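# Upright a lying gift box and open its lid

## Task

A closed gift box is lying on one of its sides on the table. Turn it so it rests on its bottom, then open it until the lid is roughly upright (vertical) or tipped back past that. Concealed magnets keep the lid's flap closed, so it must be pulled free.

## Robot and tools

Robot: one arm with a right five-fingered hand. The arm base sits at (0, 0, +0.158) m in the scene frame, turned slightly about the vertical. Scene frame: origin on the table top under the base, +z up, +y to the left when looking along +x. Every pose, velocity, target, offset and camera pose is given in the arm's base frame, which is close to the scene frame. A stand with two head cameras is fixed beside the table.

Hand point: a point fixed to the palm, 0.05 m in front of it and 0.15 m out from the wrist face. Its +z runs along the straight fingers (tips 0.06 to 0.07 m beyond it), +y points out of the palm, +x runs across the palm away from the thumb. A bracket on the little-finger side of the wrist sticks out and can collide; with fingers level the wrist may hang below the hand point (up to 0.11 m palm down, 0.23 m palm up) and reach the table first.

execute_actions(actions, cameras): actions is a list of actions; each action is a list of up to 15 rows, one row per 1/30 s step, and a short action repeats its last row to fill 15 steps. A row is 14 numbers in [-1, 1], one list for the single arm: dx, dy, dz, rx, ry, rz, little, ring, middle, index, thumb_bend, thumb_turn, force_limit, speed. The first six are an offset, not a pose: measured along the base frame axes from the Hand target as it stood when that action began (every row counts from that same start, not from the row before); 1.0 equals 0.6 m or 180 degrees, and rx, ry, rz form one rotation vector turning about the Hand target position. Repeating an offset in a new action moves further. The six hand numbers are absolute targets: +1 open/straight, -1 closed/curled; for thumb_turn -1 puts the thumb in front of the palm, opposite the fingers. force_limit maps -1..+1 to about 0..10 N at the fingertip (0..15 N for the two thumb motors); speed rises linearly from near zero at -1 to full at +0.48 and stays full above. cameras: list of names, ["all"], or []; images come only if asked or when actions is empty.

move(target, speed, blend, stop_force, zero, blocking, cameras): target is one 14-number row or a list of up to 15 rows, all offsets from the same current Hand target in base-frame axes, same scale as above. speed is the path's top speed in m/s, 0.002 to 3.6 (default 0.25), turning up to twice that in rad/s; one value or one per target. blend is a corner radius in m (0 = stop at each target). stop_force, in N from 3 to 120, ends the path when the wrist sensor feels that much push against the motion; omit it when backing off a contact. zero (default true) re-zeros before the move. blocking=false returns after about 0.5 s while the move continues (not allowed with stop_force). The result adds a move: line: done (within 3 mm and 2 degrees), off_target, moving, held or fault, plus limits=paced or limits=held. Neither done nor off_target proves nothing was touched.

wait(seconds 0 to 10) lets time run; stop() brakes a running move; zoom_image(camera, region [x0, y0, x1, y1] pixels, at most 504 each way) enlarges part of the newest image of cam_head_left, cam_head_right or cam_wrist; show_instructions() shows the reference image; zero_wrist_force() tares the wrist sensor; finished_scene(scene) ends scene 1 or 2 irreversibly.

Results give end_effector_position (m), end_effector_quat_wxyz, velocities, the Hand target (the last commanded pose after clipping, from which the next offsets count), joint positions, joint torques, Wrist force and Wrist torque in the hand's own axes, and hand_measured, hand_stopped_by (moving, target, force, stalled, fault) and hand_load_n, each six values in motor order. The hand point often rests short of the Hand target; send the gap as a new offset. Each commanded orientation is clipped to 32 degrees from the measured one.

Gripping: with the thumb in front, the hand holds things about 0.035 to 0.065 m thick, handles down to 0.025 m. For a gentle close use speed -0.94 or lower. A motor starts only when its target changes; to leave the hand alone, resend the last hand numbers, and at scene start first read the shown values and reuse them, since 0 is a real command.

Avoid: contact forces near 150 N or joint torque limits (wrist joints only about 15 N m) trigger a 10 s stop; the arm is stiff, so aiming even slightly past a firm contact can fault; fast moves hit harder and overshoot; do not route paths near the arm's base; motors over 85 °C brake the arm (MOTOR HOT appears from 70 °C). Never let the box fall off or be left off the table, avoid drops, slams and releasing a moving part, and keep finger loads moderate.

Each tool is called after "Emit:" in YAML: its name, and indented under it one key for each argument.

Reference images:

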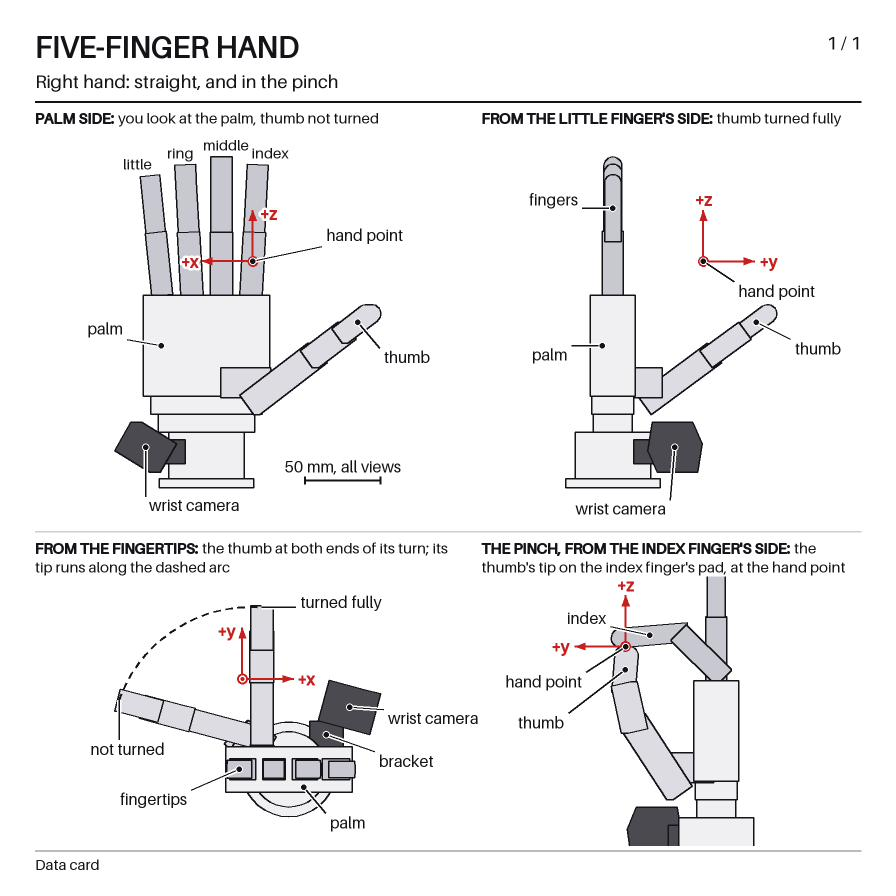

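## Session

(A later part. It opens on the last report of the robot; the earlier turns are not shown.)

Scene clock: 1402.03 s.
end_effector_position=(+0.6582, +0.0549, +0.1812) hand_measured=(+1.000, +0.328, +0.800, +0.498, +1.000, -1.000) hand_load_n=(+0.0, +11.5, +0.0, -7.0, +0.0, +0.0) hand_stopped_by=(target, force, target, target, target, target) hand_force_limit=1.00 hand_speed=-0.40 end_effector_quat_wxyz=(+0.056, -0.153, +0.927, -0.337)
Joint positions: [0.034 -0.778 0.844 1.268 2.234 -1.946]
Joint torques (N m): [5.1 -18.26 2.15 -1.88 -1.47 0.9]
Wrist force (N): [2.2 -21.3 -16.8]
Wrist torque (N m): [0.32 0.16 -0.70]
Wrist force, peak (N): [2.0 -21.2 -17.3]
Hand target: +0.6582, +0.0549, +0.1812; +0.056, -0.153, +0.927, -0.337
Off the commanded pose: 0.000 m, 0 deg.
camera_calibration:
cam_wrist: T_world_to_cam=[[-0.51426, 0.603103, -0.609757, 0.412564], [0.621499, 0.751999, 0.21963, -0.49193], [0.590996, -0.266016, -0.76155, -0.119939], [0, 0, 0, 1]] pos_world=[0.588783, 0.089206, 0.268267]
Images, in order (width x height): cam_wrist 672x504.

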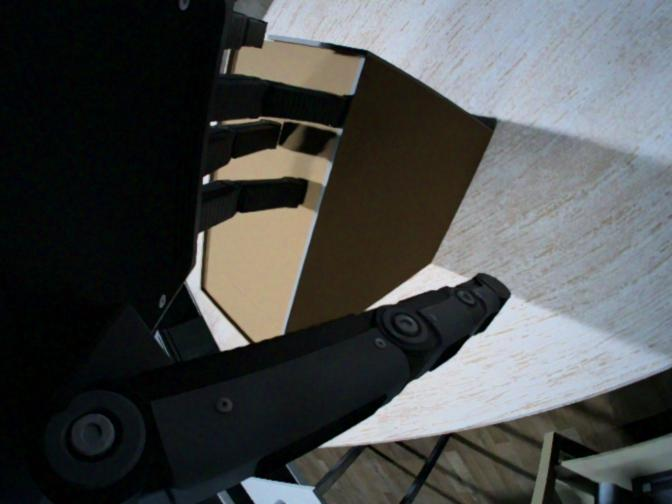

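Emit:
execute_actions:
  actions:
    - [[0,0,0,0,0,0,1.0,0.42,0.8,0.5,1,-1,1.0,-0.75]]
    - [[0,0,0,0,0,0,1.0,0.18,0.8,0.5,1,-1,1.0,-0.55]]
  cameras: ["cam_wrist"]

Emit:
zoom_image:
  camera: "cam_wrist"
  region: [220, 10, 430, 235]

Scene clock: 1421.03 s.
end_effector_position=(+0.6582, +0.0549, +0.1812) hand_measured=(+1.000, +0.360, +0.800, +0.498, +1.000, -1.000) hand_load_n=(+0.0, +15.5, +0.0, -11.5, +0.0, +0.0) hand_stopped_by=(target, force, target, target, target, target) hand_force_limit=1.00 hand_speed=-0.55 end_effector_quat_wxyz=(+0.056, -0.153, +0.927, -0.337)
Joint positions: [0.034 -0.778 0.844 1.268 2.234 -1.946]
Joint torques (N m): [4.62 -22.69 -1.54 -1.66 -1.39 0.66]
Wrist force (N): [3.2 -21.4 -19.0]
Wrist torque (N m): [0.43 0.18 -0.76]
Wrist force, peak (N): [0.6 -20.7 -25.0]
Hand target: +0.6582, +0.0549, +0.1812; +0.056, -0.153, +0.927, -0.337
Off the commanded pose: 0.000 m, 0 deg.
camera_calibration:
cam_wrist: T_world_to_cam=[[-0.514297, 0.603057, -0.609772, 0.412594], [0.621467, 0.752036, 0.219592, -0.491905], [0.590997, -0.266017, -0.76155, -0.11994], [0, 0, 0, 1]] pos_world=[0.588783, 0.0892059, 0.268267]
Images, in order (width x height): cam_wrist 672x504.

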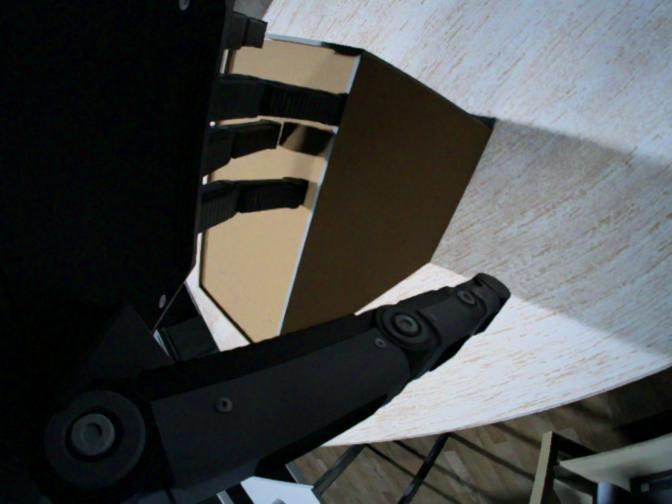

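Scaled by 2.240 from the camera's 672x504 image, which has a finer 960x720 frame.

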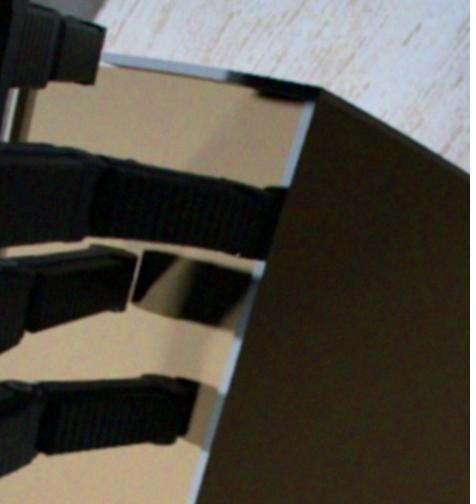

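Emit:
execute_actions:
  actions:
    - [[0,0,0.0015,0,0,0,1.0,0.18,0.8,0.5,1,-1,1.0,-0.55]]

Emit:
execute_actions:
  actions:
    - [[0,0,0.0008,0,0,0,1.0,0.17,0.8,0.5,1,-1,1.0,-0.55]]
  cameras: ["cam_wrist"]

Emit:
zoom_image:
  camera: "cam_wrist"
  region: [220, 10, 430, 235]

Scene clock: 1428.40 s.
end_effector_position=(+0.6582, +0.0549, +0.1821) hand_measured=(+1.000, +0.360, +0.800, +0.498, +1.000, -1.000) hand_load_n=(+0.0, +9.0, +0.0, -5.0, +0.0, +0.0) hand_stopped_by=(target, force, target, target, target, target) hand_force_limit=1.00 hand_speed=-0.55 end_effector_quat_wxyz=(+0.056, -0.153, +0.927, -0.337)
Joint positions: [0.034 -0.778 0.842 1.27 2.234 -1.946]
Joint torques (N m): [2.58 -61.1 -28.76 4.38 -1.47 0.7]
Wrist force (N): [1.9 -11.6 -8.7]
Wrist torque (N m): [0.20 0.11 -0.37]
Wrist force, peak (N): [3.3 -21.5 -19.4]
Hand target: +0.6582, +0.0549, +0.1821; +0.056, -0.153, +0.927, -0.337
Off the commanded pose: 0.000 m, 0 deg.

Scene clock: 1429.10 s.
end_effector_position=(+0.6582, +0.0549, +0.1826) hand_measured=(+1.000, +0.170, +0.800, +0.500, +1.000, -1.000) hand_load_n=(+0.0, +3.5, +0.0, +0.5, +0.0, +0.0) hand_stopped_by=(target, target, target, target, target, target) hand_force_limit=1.00 hand_speed=-0.55 end_effector_quat_wxyz=(+0.056, -0.153, +0.927, -0.337)
Joint positions: [0.034 -0.778 0.841 1.271 2.234 -1.946]
Joint torques (N m): [2.31 -60.45 -26.79 6.34 -1.41 0.29]
Wrist force (N): [-2.9 -11.5 -8.1]
Wrist torque (N m): [0.19 -0.20 -0.21]
Wrist force, peak (N): [-3.2 -11.8 -8.7]
Hand target: +0.6582, +0.0549, +0.1826; +0.056, -0.153, +0.927, -0.337
Off the commanded pose: 0.000 m, 0 deg.
camera_calibration:
cam_wrist: T_world_to_cam=[[-0.51426, 0.603103, -0.609757, 0.413418], [0.621499, 0.751999, 0.21963, -0.492237], [0.590996, -0.266016, -0.76155, -0.118873], [0, 0, 0, 1]] pos_world=[0.588783, 0.089206, 0.269667]
Images, in order (width x height): cam_wrist 672x504.

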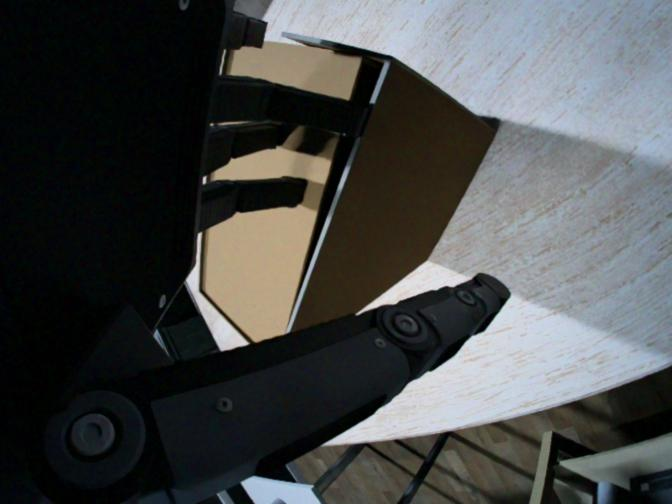

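Scaled by 2.240 from the camera's 672x504 image, which has a finer 960x720 frame.

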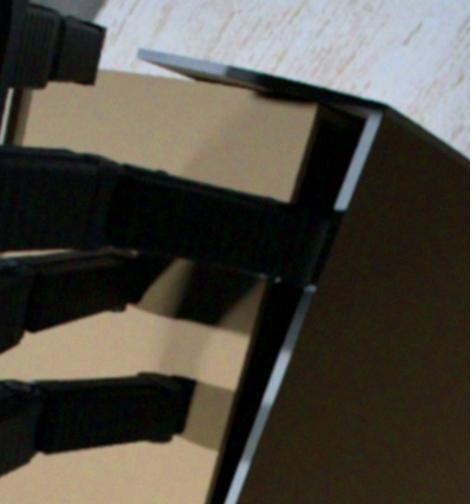

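Emit:
move:
  target: [0,0,-0.010,0,0,0,1.0,0.17,1.0,0.85,1,-1,1.0,-0.4]
  speed: 0.015
  stop_force: 10
  cameras: ["cam_wrist"]

Emit:
zoom_image:
  camera: "cam_wrist"
  region: [220, 10, 430, 235]

Scene clock: 1441.37 s.
end_effector_position=(+0.6582, +0.0549, +0.1766) hand_measured=(+1.000, +0.170, +1.000, +0.850, +1.000, -1.000) hand_load_n=(+0.0, +2.5, +0.0, +2.5, +0.0, +0.0) hand_stopped_by=(target, target, target, target, target, target) hand_force_limit=1.00 hand_speed=-0.40 end_effector_quat_wxyz=(+0.056, -0.153, +0.927, -0.337)
Joint positions: [0.034 -0.777 0.854 1.257 2.234 -1.946]
Joint torques (N m): [1.28 -25.47 -1 -0.89 1.03 -0.86]
Wrist force (N): [-1.2 -6.4 -4.2]
Wrist torque (N m): [0.28 0.07 -0.14]
Wrist force, peak (N): [-3.0 -11.7 -8.2]
Hand target: +0.6582, +0.0549, +0.1766; +0.056, -0.153, +0.927, -0.337
Off the commanded pose: 0.000 m, 0 deg.
move: done
camera_calibration:
cam_wrist: T_world_to_cam=[[-0.51426, 0.603103, -0.609757, 0.409759], [0.621499, 0.751999, 0.21963, -0.49092], [0.590996, -0.266016, -0.76155, -0.123442], [0, 0, 0, 1]] pos_world=[0.588783, 0.089206, 0.263667]
Images, in order (width x height): cam_wrist 672x504.

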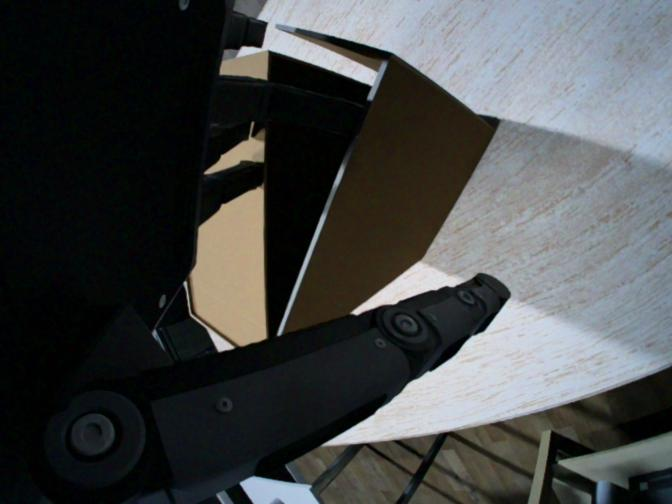

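Scaled by 2.240 from the camera's 672x504 image, which has a finer 960x720 frame.

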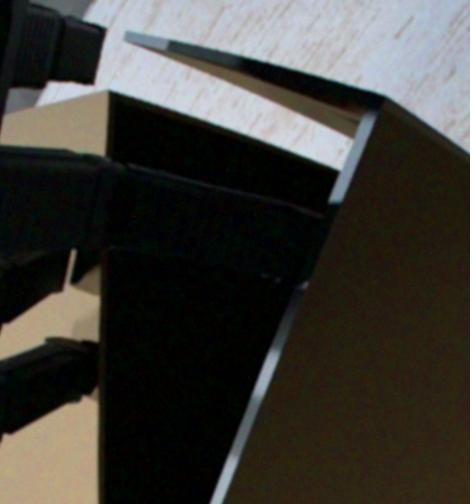

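Emit:
move:
  target:
    - [0,0,0.004,0,0,0,1.0,0.17,0.45,0.55,1,-1,1.0,-0.4]
    - [0,0,-0.025,0,0,0,1.0,0.17,0.45,0.55,1,-1,1.0,-0.4]
  speed: 0.02
  stop_force: 8
  cameras: ["cam_wrist"]

Emit:
zoom_image:
  camera: "cam_wrist"
  region: [220, 10, 430, 235]

Scene clock: 1475.90 s.
end_effector_position=(+0.6582, +0.0549, +0.1772) hand_measured=(+1.000, +0.170, +0.846, +0.752, +1.000, -1.000) hand_load_n=(+0.0, +3.5, +10.0, +0.0, +0.0, +0.0) hand_stopped_by=(target, target, force, force, target, target) hand_force_limit=1.00 hand_speed=-0.40 end_effector_quat_wxyz=(+0.055, -0.153, +0.927, -0.337)
Joint positions: [0.034 -0.777 0.852 1.259 2.234 -1.946]
Joint torques (N m): [2.55 -47.03 -27.18 6.31 -2.77 -0.17]
Wrist force (N): [-3.0 -11.7 -8.3]
Wrist torque (N m): [0.62 -0.05 -0.35]
Wrist force, peak (N): [-2.8 -17.2 -14.4]
Hand target: +0.6582, +0.0549, +0.1772; +0.055, -0.153, +0.927, -0.337 (not the last commanded pose)
Off the commanded pose: 0.016 m, 0 deg.
move: contact; path passed 1 of 2 targets
camera_calibration:
cam_wrist: T_world_to_cam=[[-0.514334, 0.603063, -0.609734, 0.410228], [0.621557, 0.751999, 0.219464, -0.491063], [0.59087, -0.266107, -0.761617, -0.12281], [0, 0, 0, 1]] pos_world=[0.588783, 0.0892058, 0.264367]
Images, in order (width x height): cam_wrist 672x504.

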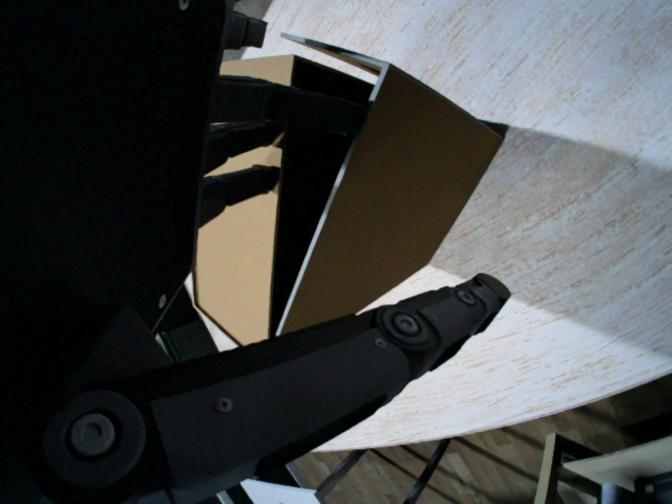

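Scaled by 2.240 from the camera's 672x504 image, which has a finer 960x720 frame.

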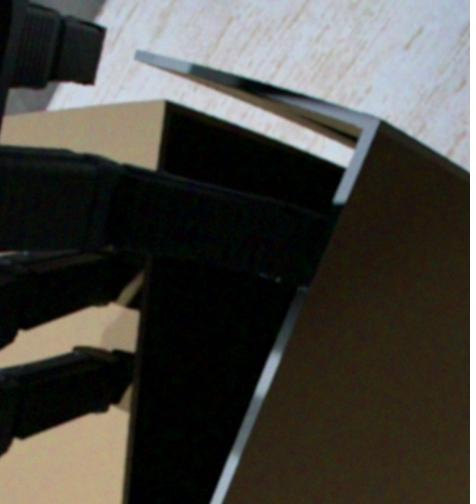

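Emit:
move:
  target:
    - [0,0,0.002,0,0,0,1.0,0.17,1.0,1.0,1,-1,1.0,-0.4]
    - [0.0077,0.0657,0.002,0,0,0,1.0,0.17,1.0,1.0,1,-1,1.0,-0.4]
  speed: 0.03
  cameras: ["cam_wrist"]

Emit:
zoom_image:
  camera: "cam_wrist"
  region: [220, 10, 430, 235]

Scene clock: 1488.30 s.
end_effector_position=(+0.6628, +0.0943, +0.1784) hand_measured=(+1.000, +0.170, +1.000, +1.000, +1.000, -1.000) hand_load_n=(+0.0, +0.5, +0.0, +0.0, +0.0, +0.5) hand_stopped_by=(target, target, target, target, target, target) hand_force_limit=1.00 hand_speed=-0.40 end_effector_quat_wxyz=(+0.055, -0.153, +0.927, -0.337)
Joint positions: [0.099 -0.722 0.762 1.343 2.247 -1.866]
Joint torques (N m): [8.22 -28.61 -32.83 5.36 2.56 1.82]
Wrist force (N): [0.0 0.7 -0.4]
Wrist torque (N m): [0.18 0.03 -0.01]
Wrist force, peak (N): [-3.4 -11.9 -8.3]
Hand target: +0.6628, +0.0944, +0.1784; +0.055, -0.153, +0.927, -0.337
Off the commanded pose: 0.000 m, 0 deg.
move: done
camera_calibration:
cam_wrist: T_world_to_cam=[[-0.514402, 0.603039, -0.609701, 0.389659], [0.621485, 0.752051, 0.219489, -0.52371], [0.590887, -0.266014, -0.761636, -0.114172], [0, 0, 0, 1]] pos_world=[0.593382, 0.128506, 0.265567]
Images, in order (width x height): cam_wrist 672x504.

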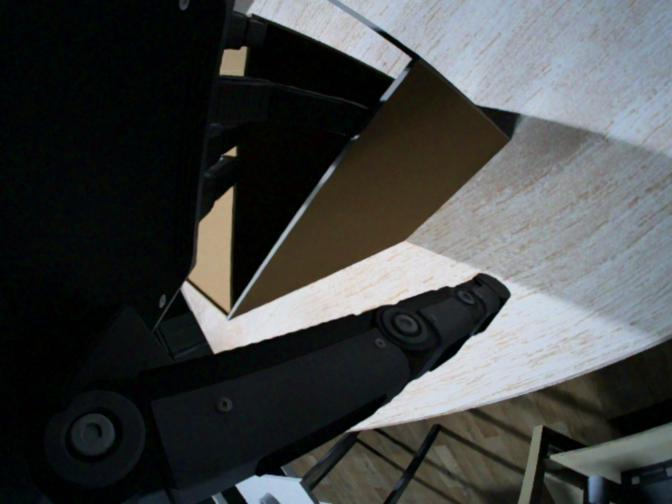

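Scaled by 2.240 from the camera's 672x504 image, which has a finer 960x720 frame.

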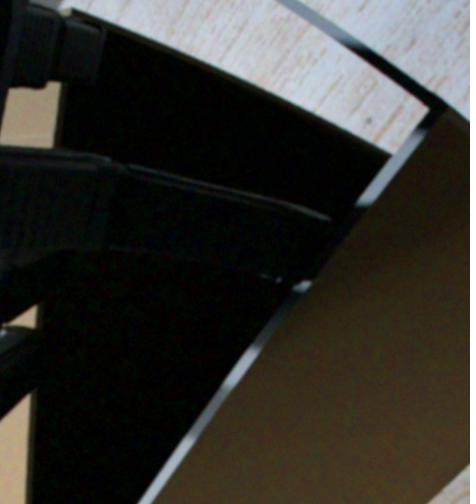

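Emit:
move:
  target: [0.062,0.0877,0.003,0,0,-0.08,1.0,0.17,1.0,1.0,1,-1,1.0,-0.4]
  speed: 0.04
  cameras: ["cam_wrist"]

Scene clock: 1505.43 s.
end_effector_position=(+0.6986, +0.1464, +0.1798) hand_measured=(+1.000, +0.170, +1.000, +1.000, +1.000, -1.000) hand_load_n=(+0.0, +0.5, +0.0, +0.0, +0.0, +0.0) hand_stopped_by=(target, target, target, target, target, target) hand_force_limit=1.00 hand_speed=-0.40 end_effector_quat_wxyz=(+0.042, -0.038, +0.939, -0.338)
Joint positions: [0.183 -0.321 0.035 1.872 2.266 -1.464]
Joint torques (N m): [6.55 -37.09 -32.53 -0.86 0.05 1.56]
Wrist force (N): [-0.3 0.1 -0.9]
Wrist torque (N m): [0.18 0.13 -0.07]
Wrist force, peak (N): [-0.1 0.4 -1.3]
Hand target: +0.7000, +0.1470, +0.1802; +0.013, -0.036, +0.939, -0.342
Off the commanded pose: 0.002 m, 3 deg.
elbow stopped short: the move would have taken joint 3 (elbow) straighter than the controller allows.
move: off_target
camera_calibration:
cam_wrist: T_world_to_cam=[[-0.333117, 0.709264, -0.621271, 0.237242], [0.76126, 0.591092, 0.266634, -0.667993], [0.556343, -0.384128, -0.736837, -0.0834505], [0, 0, 0, 1]] pos_world=[0.633973, 0.194523, 0.264012]
Images, in order (width x height): cam_wrist 672x504.

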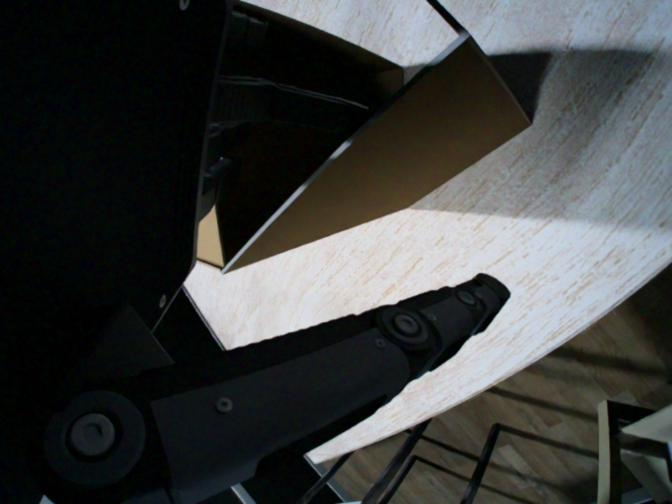

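Emit:
wait:
  seconds: 0.1
  cameras: ["cam_head_left", "cam_head_right"]

Emit:
zoom_image:
  camera: "cam_head_right"
  region: [330, 160, 580, 360]

Scene clock: 1510.87 s.
end_effector_position=(+0.6986, +0.1465, +0.1798) hand_measured=(+1.000, +0.170, +1.000, +1.000, +1.000, -1.000) hand_load_n=(-0.5, +0.5, +0.0, +0.0, +0.0, +0.0) hand_stopped_by=(target, target, target, target, target, target) hand_force_limit=1.00 hand_speed=-0.40 end_effector_quat_wxyz=(+0.043, -0.038, +0.939, -0.338)
Joint positions: [0.183 -0.321 0.035 1.871 2.265 -1.463]
Joint torques (N m): [7.33 -68.27 -31.81 -0.85 -0.18 1.55]
Wrist force (N): [-0.1 0.2 -1.0]
Wrist torque (N m): [0.20 0.10 -0.06]
Wrist force, peak (N): [0.2 0.1 -1.3]
Hand target: +0.7000, +0.1470, +0.1802; +0.013, -0.036, +0.939, -0.342
Off the commanded pose: 0.002 m, 3 deg.
wait: 0.10 s; at rest from the start
Images, in order (width x height): cam_head_left 896x504, cam_head_right 896x504.

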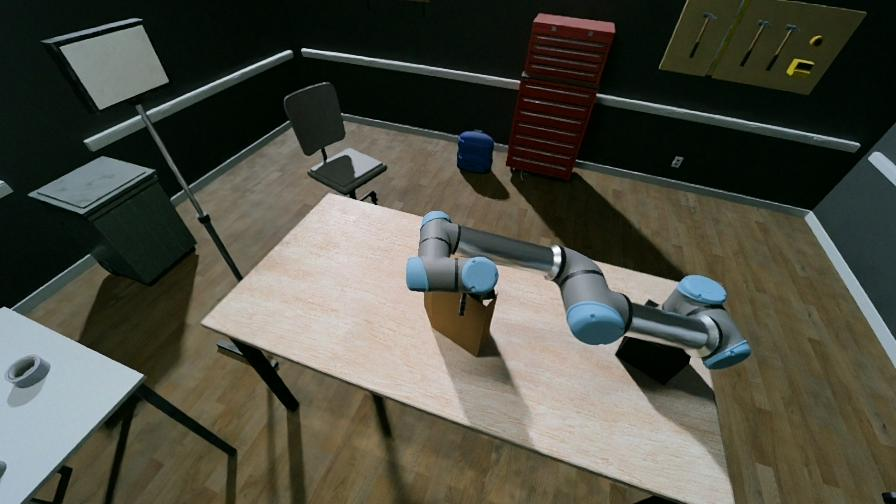

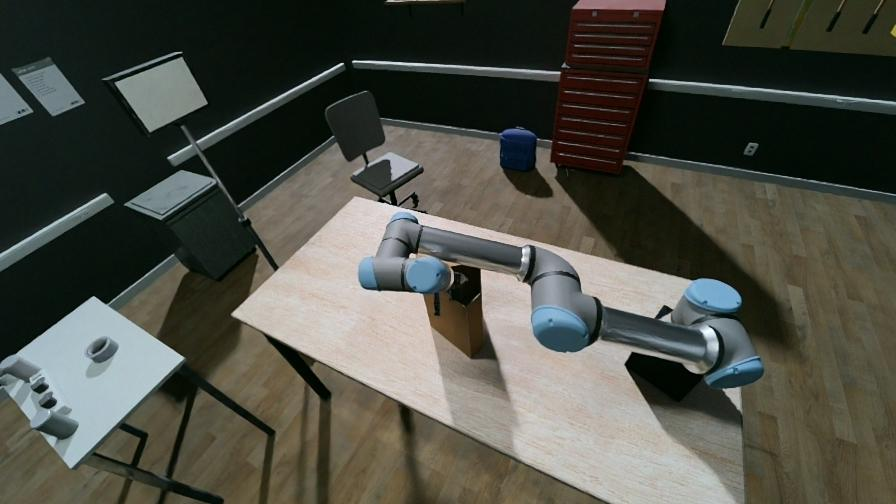

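Scaled by 2.016 from the camera's 896x504 image, which has a finer 1280x720 frame.

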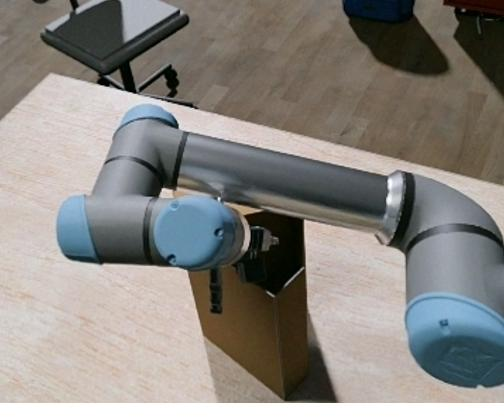

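Emit:
move:
  target:
    - [-0.01,0,0.05,0,0,0,1.0,0.17,1.0,1.0,1,-1,1.0,-0.4]
    - [-0.331,-0.161,0.27,0.12,0.015,0.02,1.0,0.17,1.0,1.0,1,-1,1.0,-0.4]
    - [-0.414,-0.411,0.15,0.221,0.028,0.044,0.0,0.0,0.0,0.0,1,1,1.0,-0.2]
  speed: [0.06,0.25,0.25]
  blend: [0.005,0.03,0]
  cameras: ["all"]

Scene clock: 1598.70 s.
end_effector_position=(+0.4516, -0.0996, +0.2702) hand_measured=(+0.000, +0.000, +0.000, +0.000, +1.000, +1.000) hand_load_n=(+0.0, +0.0, +0.0, +0.0, +0.0, +0.0) hand_stopped_by=(target, target, target, target, target, target) hand_force_limit=1.00 hand_speed=-0.20 end_effector_quat_wxyz=(+0.007, -0.107, +0.994, +0.001)
Joint positions: [-0.66 -1.206 1.305 1.464 1.559 -2.446]
Joint torques (N m): [-5.56 -17.47 -5.67 3.15 0.98 -1.23]
Wrist force (N): [-0.6 -0.2 -0.3]
Wrist torque (N m): [0.08 0.07 0.06]
Wrist force, peak (N): [2.5 -8.1 -0.4]
Hand target: +0.4516, -0.0996, +0.2702; +0.007, -0.107, +0.994, +0.001
Off the commanded pose: 0.000 m, 0 deg.
elbow stopped short: the move would have taken joint 3 (elbow) straighter than the controller allows.
move: done
camera_calibration:
cam_wrist: T_world_to_cam=[[-0.490395, 0.871495, 0.00308678, 0.304283], [0.750737, 0.42064, 0.509369, -0.436513], [0.442614, 0.252109, -0.860543, 0.174214], [0, 0, 0, 1]] pos_world=[0.399816, -0.125487, 0.371326]

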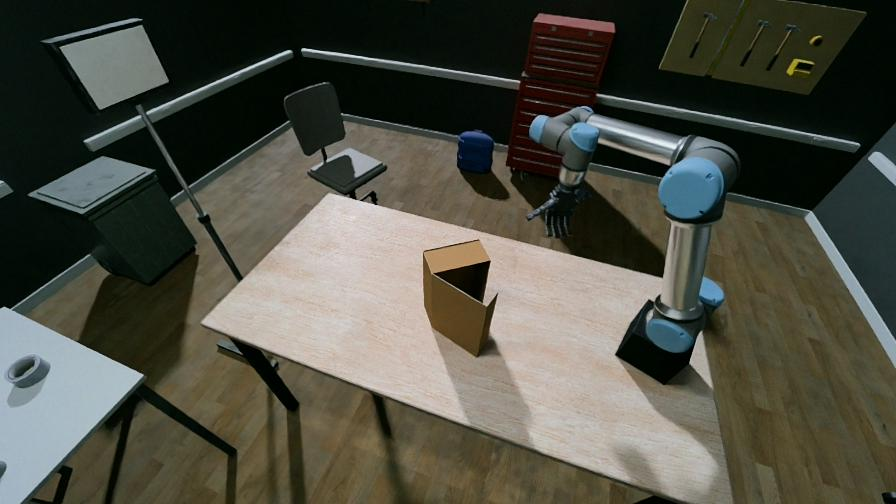

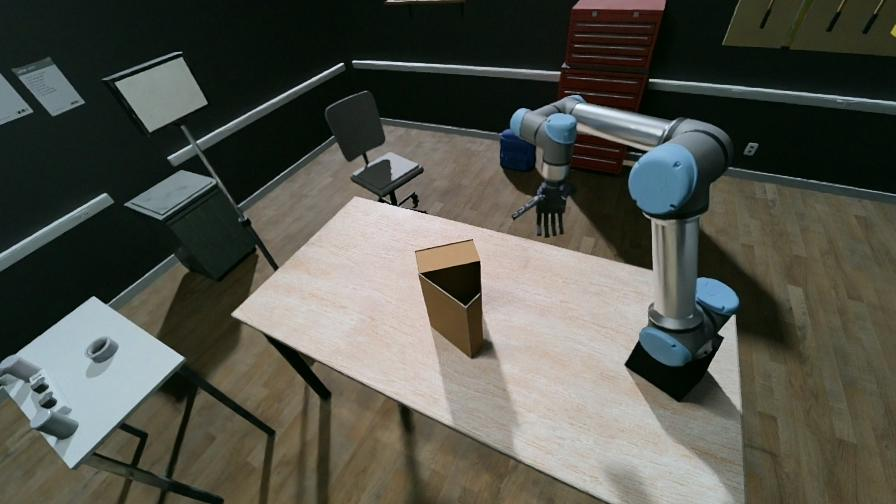

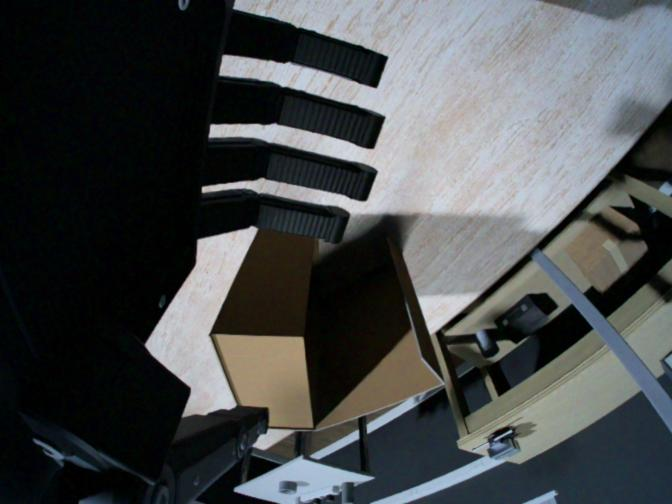

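Emit:
move:
  target:
    - [0.0807,-0.284,-0.2837,0,0,0,0,0,0,0,1,1,1.0,-0.2]
    - [0.2473,-0.234,-0.517,0,0,0,0,0,0,0,1,1,1.0,-0.2]
    - [0.3773,-0.069,-0.517,0,0,0,0,0,0,0,1,1,1.0,-0.2]
  speed: [0.3,0.25,0.12]
  blend: [0.05,0.03,0]
  cameras: ["all"]

Scene clock: 1646.53 s.
end_effector_position=(+0.6780, -0.1410, -0.0400) hand_measured=(+0.000, +0.000, +0.000, +0.000, +1.000, +1.000) hand_load_n=(+0.0, +0.0, +0.0, +0.5, +0.0, +0.0) hand_stopped_by=(target, target, target, target, target, target) hand_force_limit=1.00 hand_speed=-0.20 end_effector_quat_wxyz=(+0.007, -0.107, +0.994, +0.001)
Joint positions: [-0.5 -0.362 0.626 1.297 1.561 -2.286]
Joint torques (N m): [5.44 -33.64 -30.6 6.06 0.87 1.48]
Wrist force (N): [-0.9 0.2 -0.3]
Wrist torque (N m): [0.13 0.12 -0.02]
Wrist force, peak (N): [1.3 -3.8 -0.4]
Hand target: +0.6780, -0.1410, -0.0400; +0.007, -0.107, +0.994, +0.001
Off the commanded pose: 0.000 m, 0 deg.
move: done
camera_calibration:
cam_wrist: T_world_to_cam=[[-0.490395, 0.871495, 0.00308692, 0.452296], [0.750737, 0.420639, 0.509369, -0.430984], [0.442614, 0.252109, -0.860543, -0.182453], [0, 0, 0, 1]] pos_world=[0.626116, -0.166887, 0.0611255]

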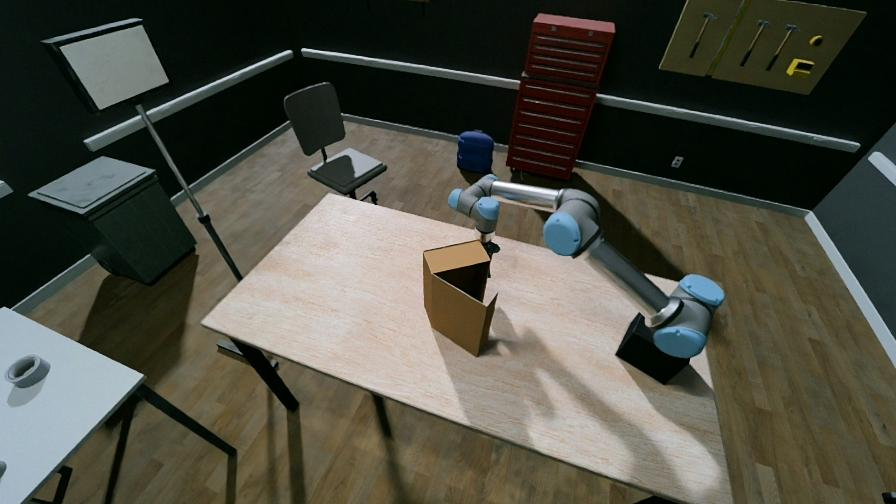

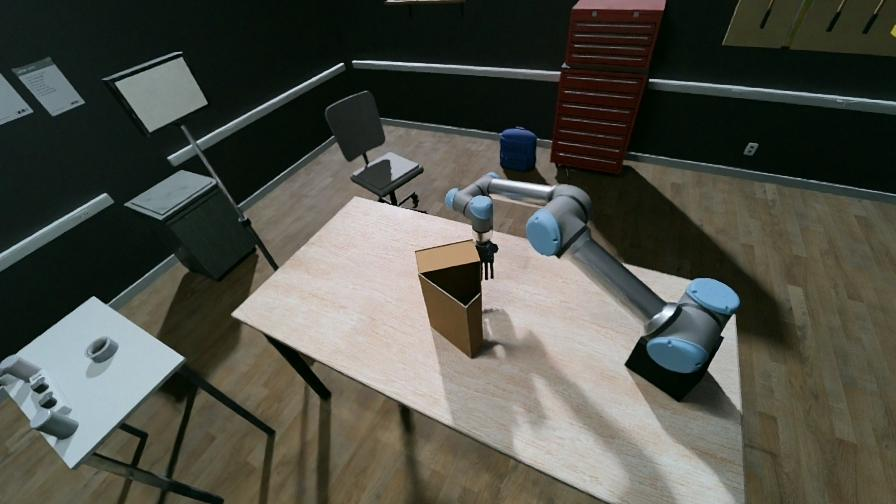

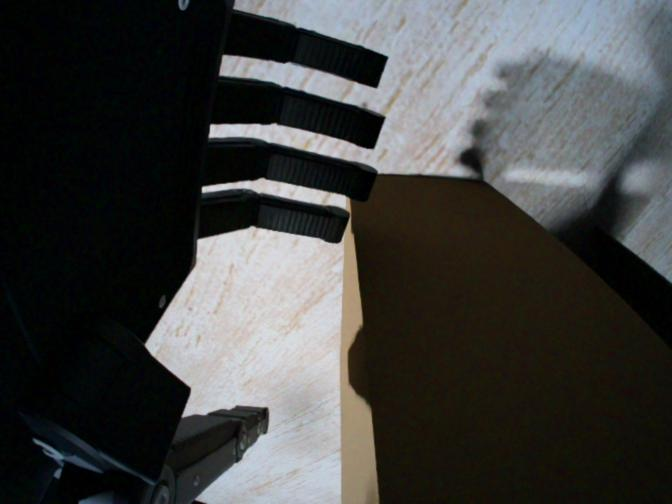

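Emit:
move:
  target:
    - [-0.0467,0.0767,0,0,0,0,0,0,0,0,1,1,1.0,-0.2]
    - [-0.0883,0.1333,0,0,0,-0.04,0,0,0,0,1,1,1.0,-0.2]
  speed: 0.05
  blend: [0.02,0]
  cameras: ["all"]

Scene clock: 1658.80 s.
end_effector_position=(+0.6251, -0.0611, -0.0400) hand_measured=(+0.000, +0.000, +0.000, +0.000, +1.000, +1.000) hand_load_n=(+0.5, +0.0, +0.0, +1.0, +0.0, +0.0) hand_stopped_by=(target, target, target, target, target, target) hand_force_limit=1.00 hand_speed=-0.20 end_effector_quat_wxyz=(+0.007, -0.045, +0.999, +0.001)
Joint positions: [-0.426 -0.597 1.105 1.052 1.563 -2.087]
Joint torques (N m): [7.45 -74.5 -0.51 -0.82 0.99 1.18]
Wrist force (N): [-1.2 -1.1 0.0]
Wrist torque (N m): [0.05 0.14 -0.03]
Wrist force, peak (N): [-0.8 -2.2 -0.1]
Hand target: +0.6250, -0.0610, -0.0400; +0.007, -0.045, +0.999, +0.001
Off the commanded pose: 0.000 m, 0 deg.
move: done
camera_calibration:
cam_wrist: T_world_to_cam=[[-0.3774, 0.926045, 0.00313012, 0.289345], [0.797543, 0.323309, 0.50931, -0.460116], [0.470632, 0.19471, -0.860578, -0.200226], [0, 0, 0, 1]] pos_world=[0.570394, -0.0802001, 0.0611256]

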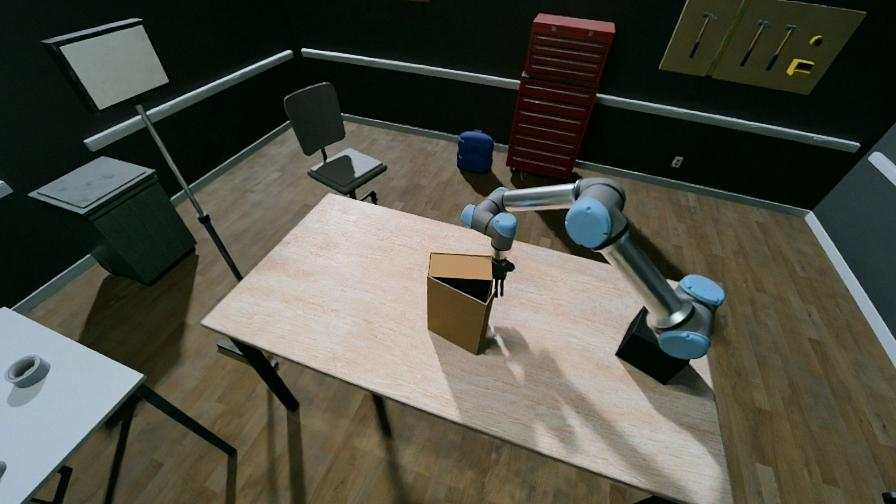

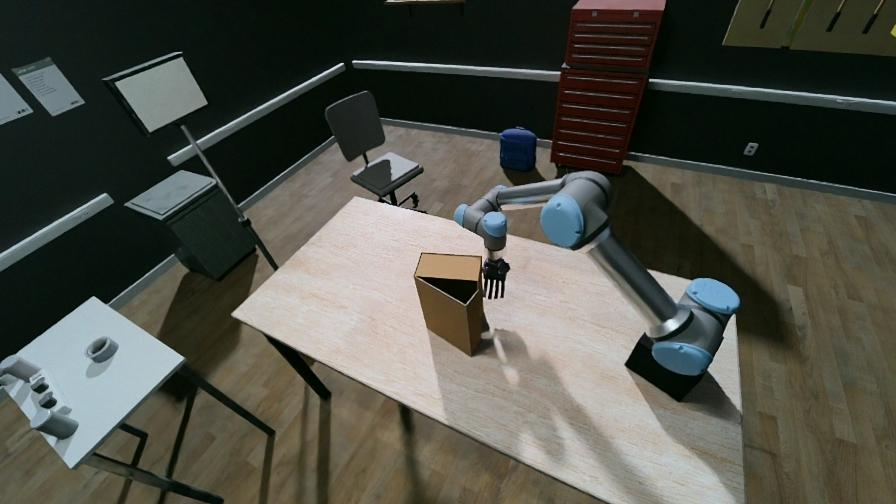

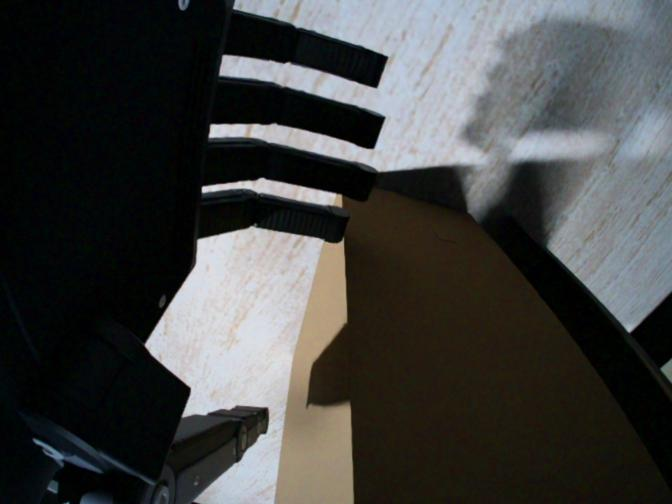

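Emit:
move:
  target:
    - [0,-0.05,0,0,0,0,0,0,0,0,1,1,1.0,-0.2]
    - [-0.09,-0.06,0.55,0,0,0,0,0,0,0,1,1,1.0,-0.2]
    - [-0.1,0.05,0.56,0,0,0.5,0,0,0,0,1,1,1.0,-0.2]
    - [-0.1,0.2,0.56,0,0,0.97,0,0,0,0,1,1,1.0,-0.2]
  speed: [0.1,0.3,0.4,0.4]
  blend: [0.01,0.05,0.05,0]
  cameras: ["all"]

Scene clock: 1822.07 s.
end_effector_position=(+0.5651, +0.0589, +0.2960) hand_measured=(+0.000, +0.000, +0.000, +0.000, +1.000, +1.000) hand_load_n=(+0.0, +0.0, +0.0, +0.0, -0.5, +0.0) hand_stopped_by=(target, target, target, target, target, target) hand_force_limit=1.00 hand_speed=-0.20 end_effector_quat_wxyz=(+0.001, +1.000, -0.002, -0.007)
Joint positions: [-0.023 -0.73 0.476 1.838 1.572 -4.731]
Joint torques (N m): [6.37 -73.41 -2.6 -0.51 -0.37 -1.35]
Wrist force (N): [-0.8 0.0 -0.5]
Wrist torque (N m): [0.10 0.12 0.05]
Wrist force, peak (N): [-1.5 3.0 -0.4]
Hand target: +0.5650, +0.0590, +0.2960; +0.001, +1.000, -0.002, -0.007
Off the commanded pose: 0.000 m, 0 deg.
move: done
camera_calibration:
cam_wrist: T_world_to_cam=[[0.288354, -0.957519, 0.00313803, -0.110661], [-0.824403, -0.246597, 0.509461, 0.327864], [-0.487044, -0.149492, -0.860488, 0.655224], [0, 0, 0, 1]] pos_world=[0.621324, 0.0728413, 0.397126]

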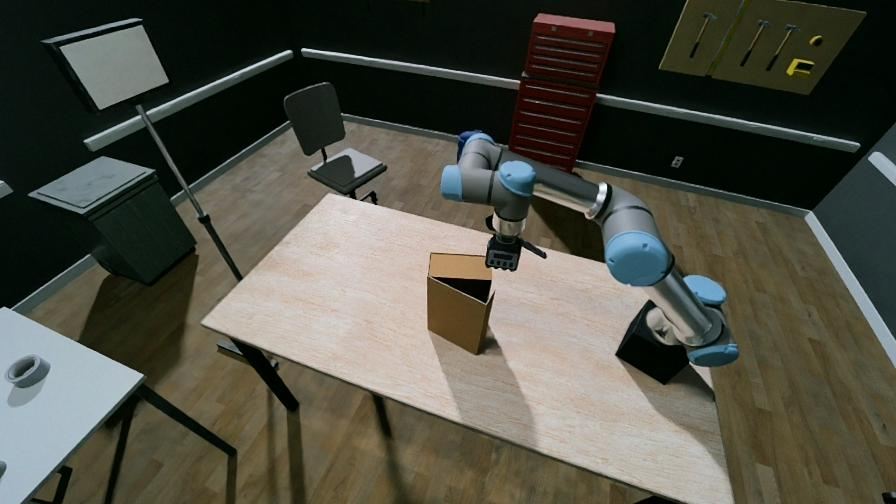

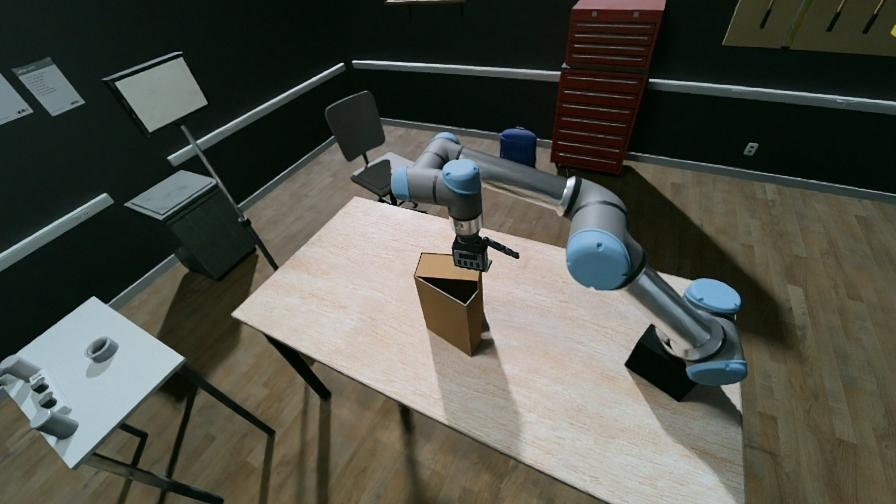

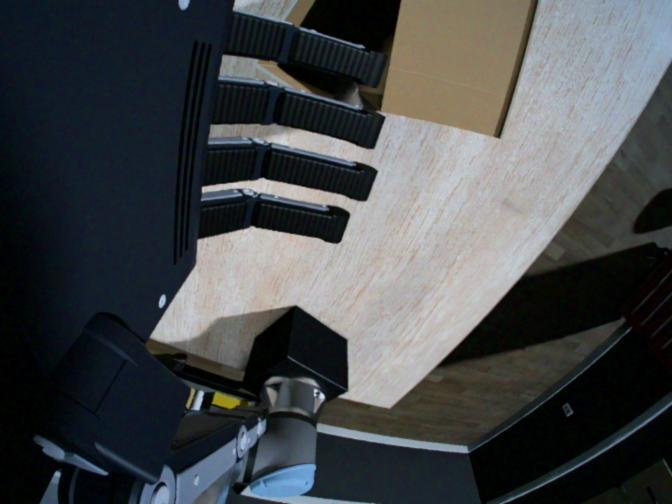

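Emit:
move:
  target:
    - [0.115,-0.07,-0.07,0,0,0,1,1,1,1,1,1,1.0,-0.2]
    - [0.125,-0.0783,-0.2183,0,0,0,1,1,1,1,1,1,1.0,-0.2]
  speed: [0.2,0.06]
  blend: [0.01,0]
  cameras: ["all"]

Emit:
zoom_image:
  camera: "cam_head_right"
  region: [380, 180, 560, 360]

Scene clock: 1855.70 s.
end_effector_position=(+0.6401, +0.0120, +0.1651) hand_measured=(+1.000, +1.000, +1.000, +1.000, +1.000, +1.000) hand_load_n=(+0.0, +0.0, +0.0, +0.0, +0.0, +0.0) hand_stopped_by=(target, target, target, target, target, target) hand_force_limit=1.00 hand_speed=-0.20 end_effector_quat_wxyz=(+0.001, +1.000, -0.002, -0.007)
Joint positions: [-0.091 -0.483 0.346 1.722 1.573 -4.799]
Joint torques (N m): [-4.6 -80.6 -2.49 -1.01 -0.41 -0.7]
Wrist force (N): [-0.9 -0.1 -0.2]
Wrist torque (N m): [0.07 0.12 0.05]
Wrist force, peak (N): [-1.6 -2.5 -0.3]
Hand target: +0.6400, +0.0120, +0.1651; +0.001, +1.000, -0.002, -0.007
Off the commanded pose: 0.000 m, 0 deg.
elbow stopped short: the move would have taken joint 3 (elbow) straighter than the controller allows.
move: done
camera_calibration:
cam_wrist: T_world_to_cam=[[0.288432, -0.957495, 0.0030876, -0.176921], [-0.824375, -0.246688, 0.509461, 0.444776], [-0.487045, -0.14949, -0.860488, 0.572088], [0, 0, 0, 1]] pos_world=[0.696325, 0.0258412, 0.266226]

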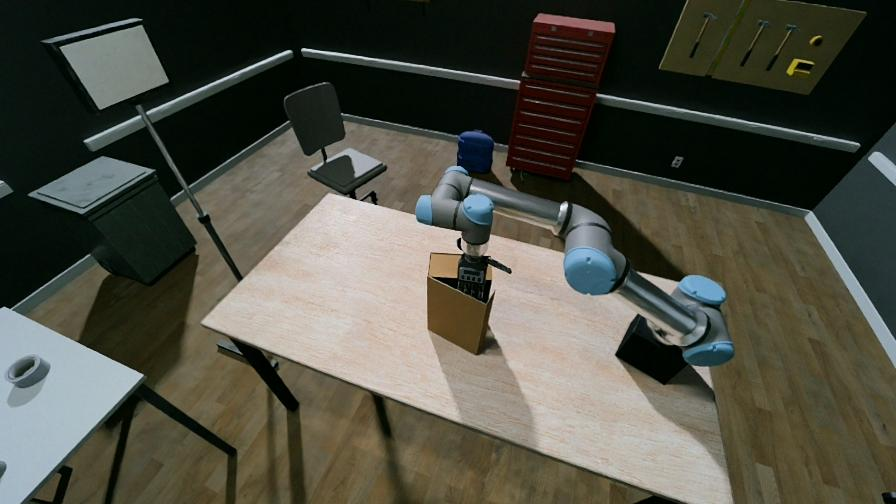

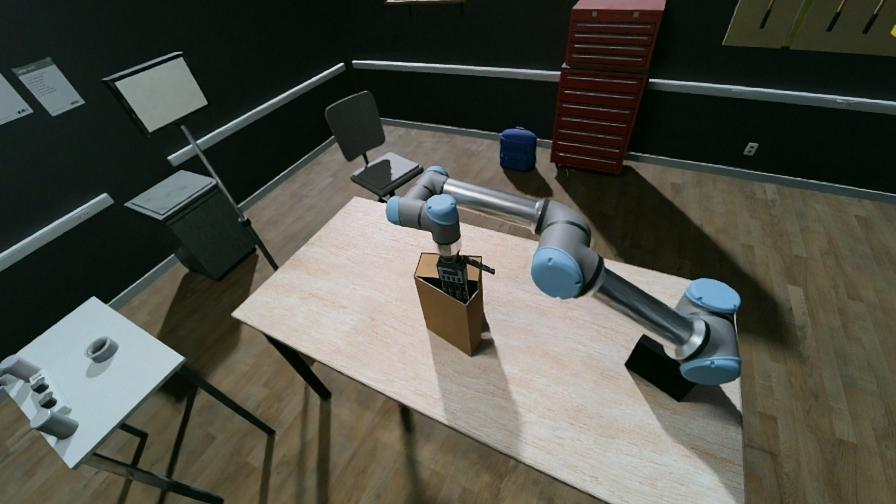

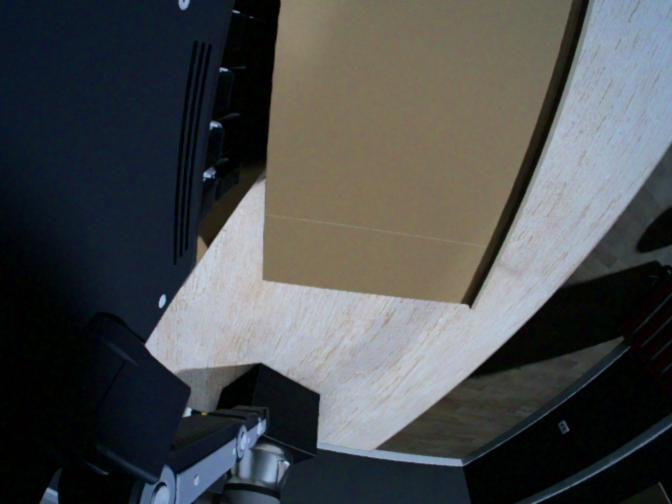

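Scaled by 2.800 from the camera's 896x504 image, which has a finer 1280x720 frame.

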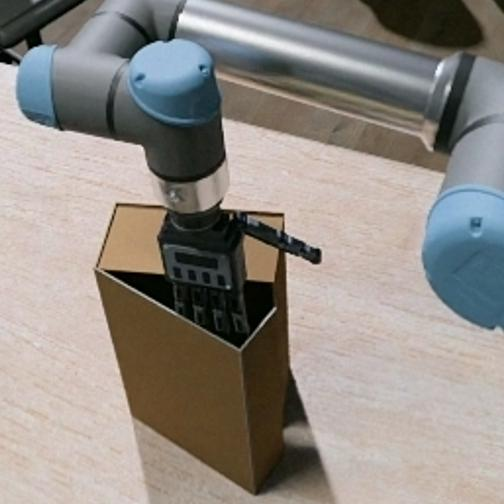

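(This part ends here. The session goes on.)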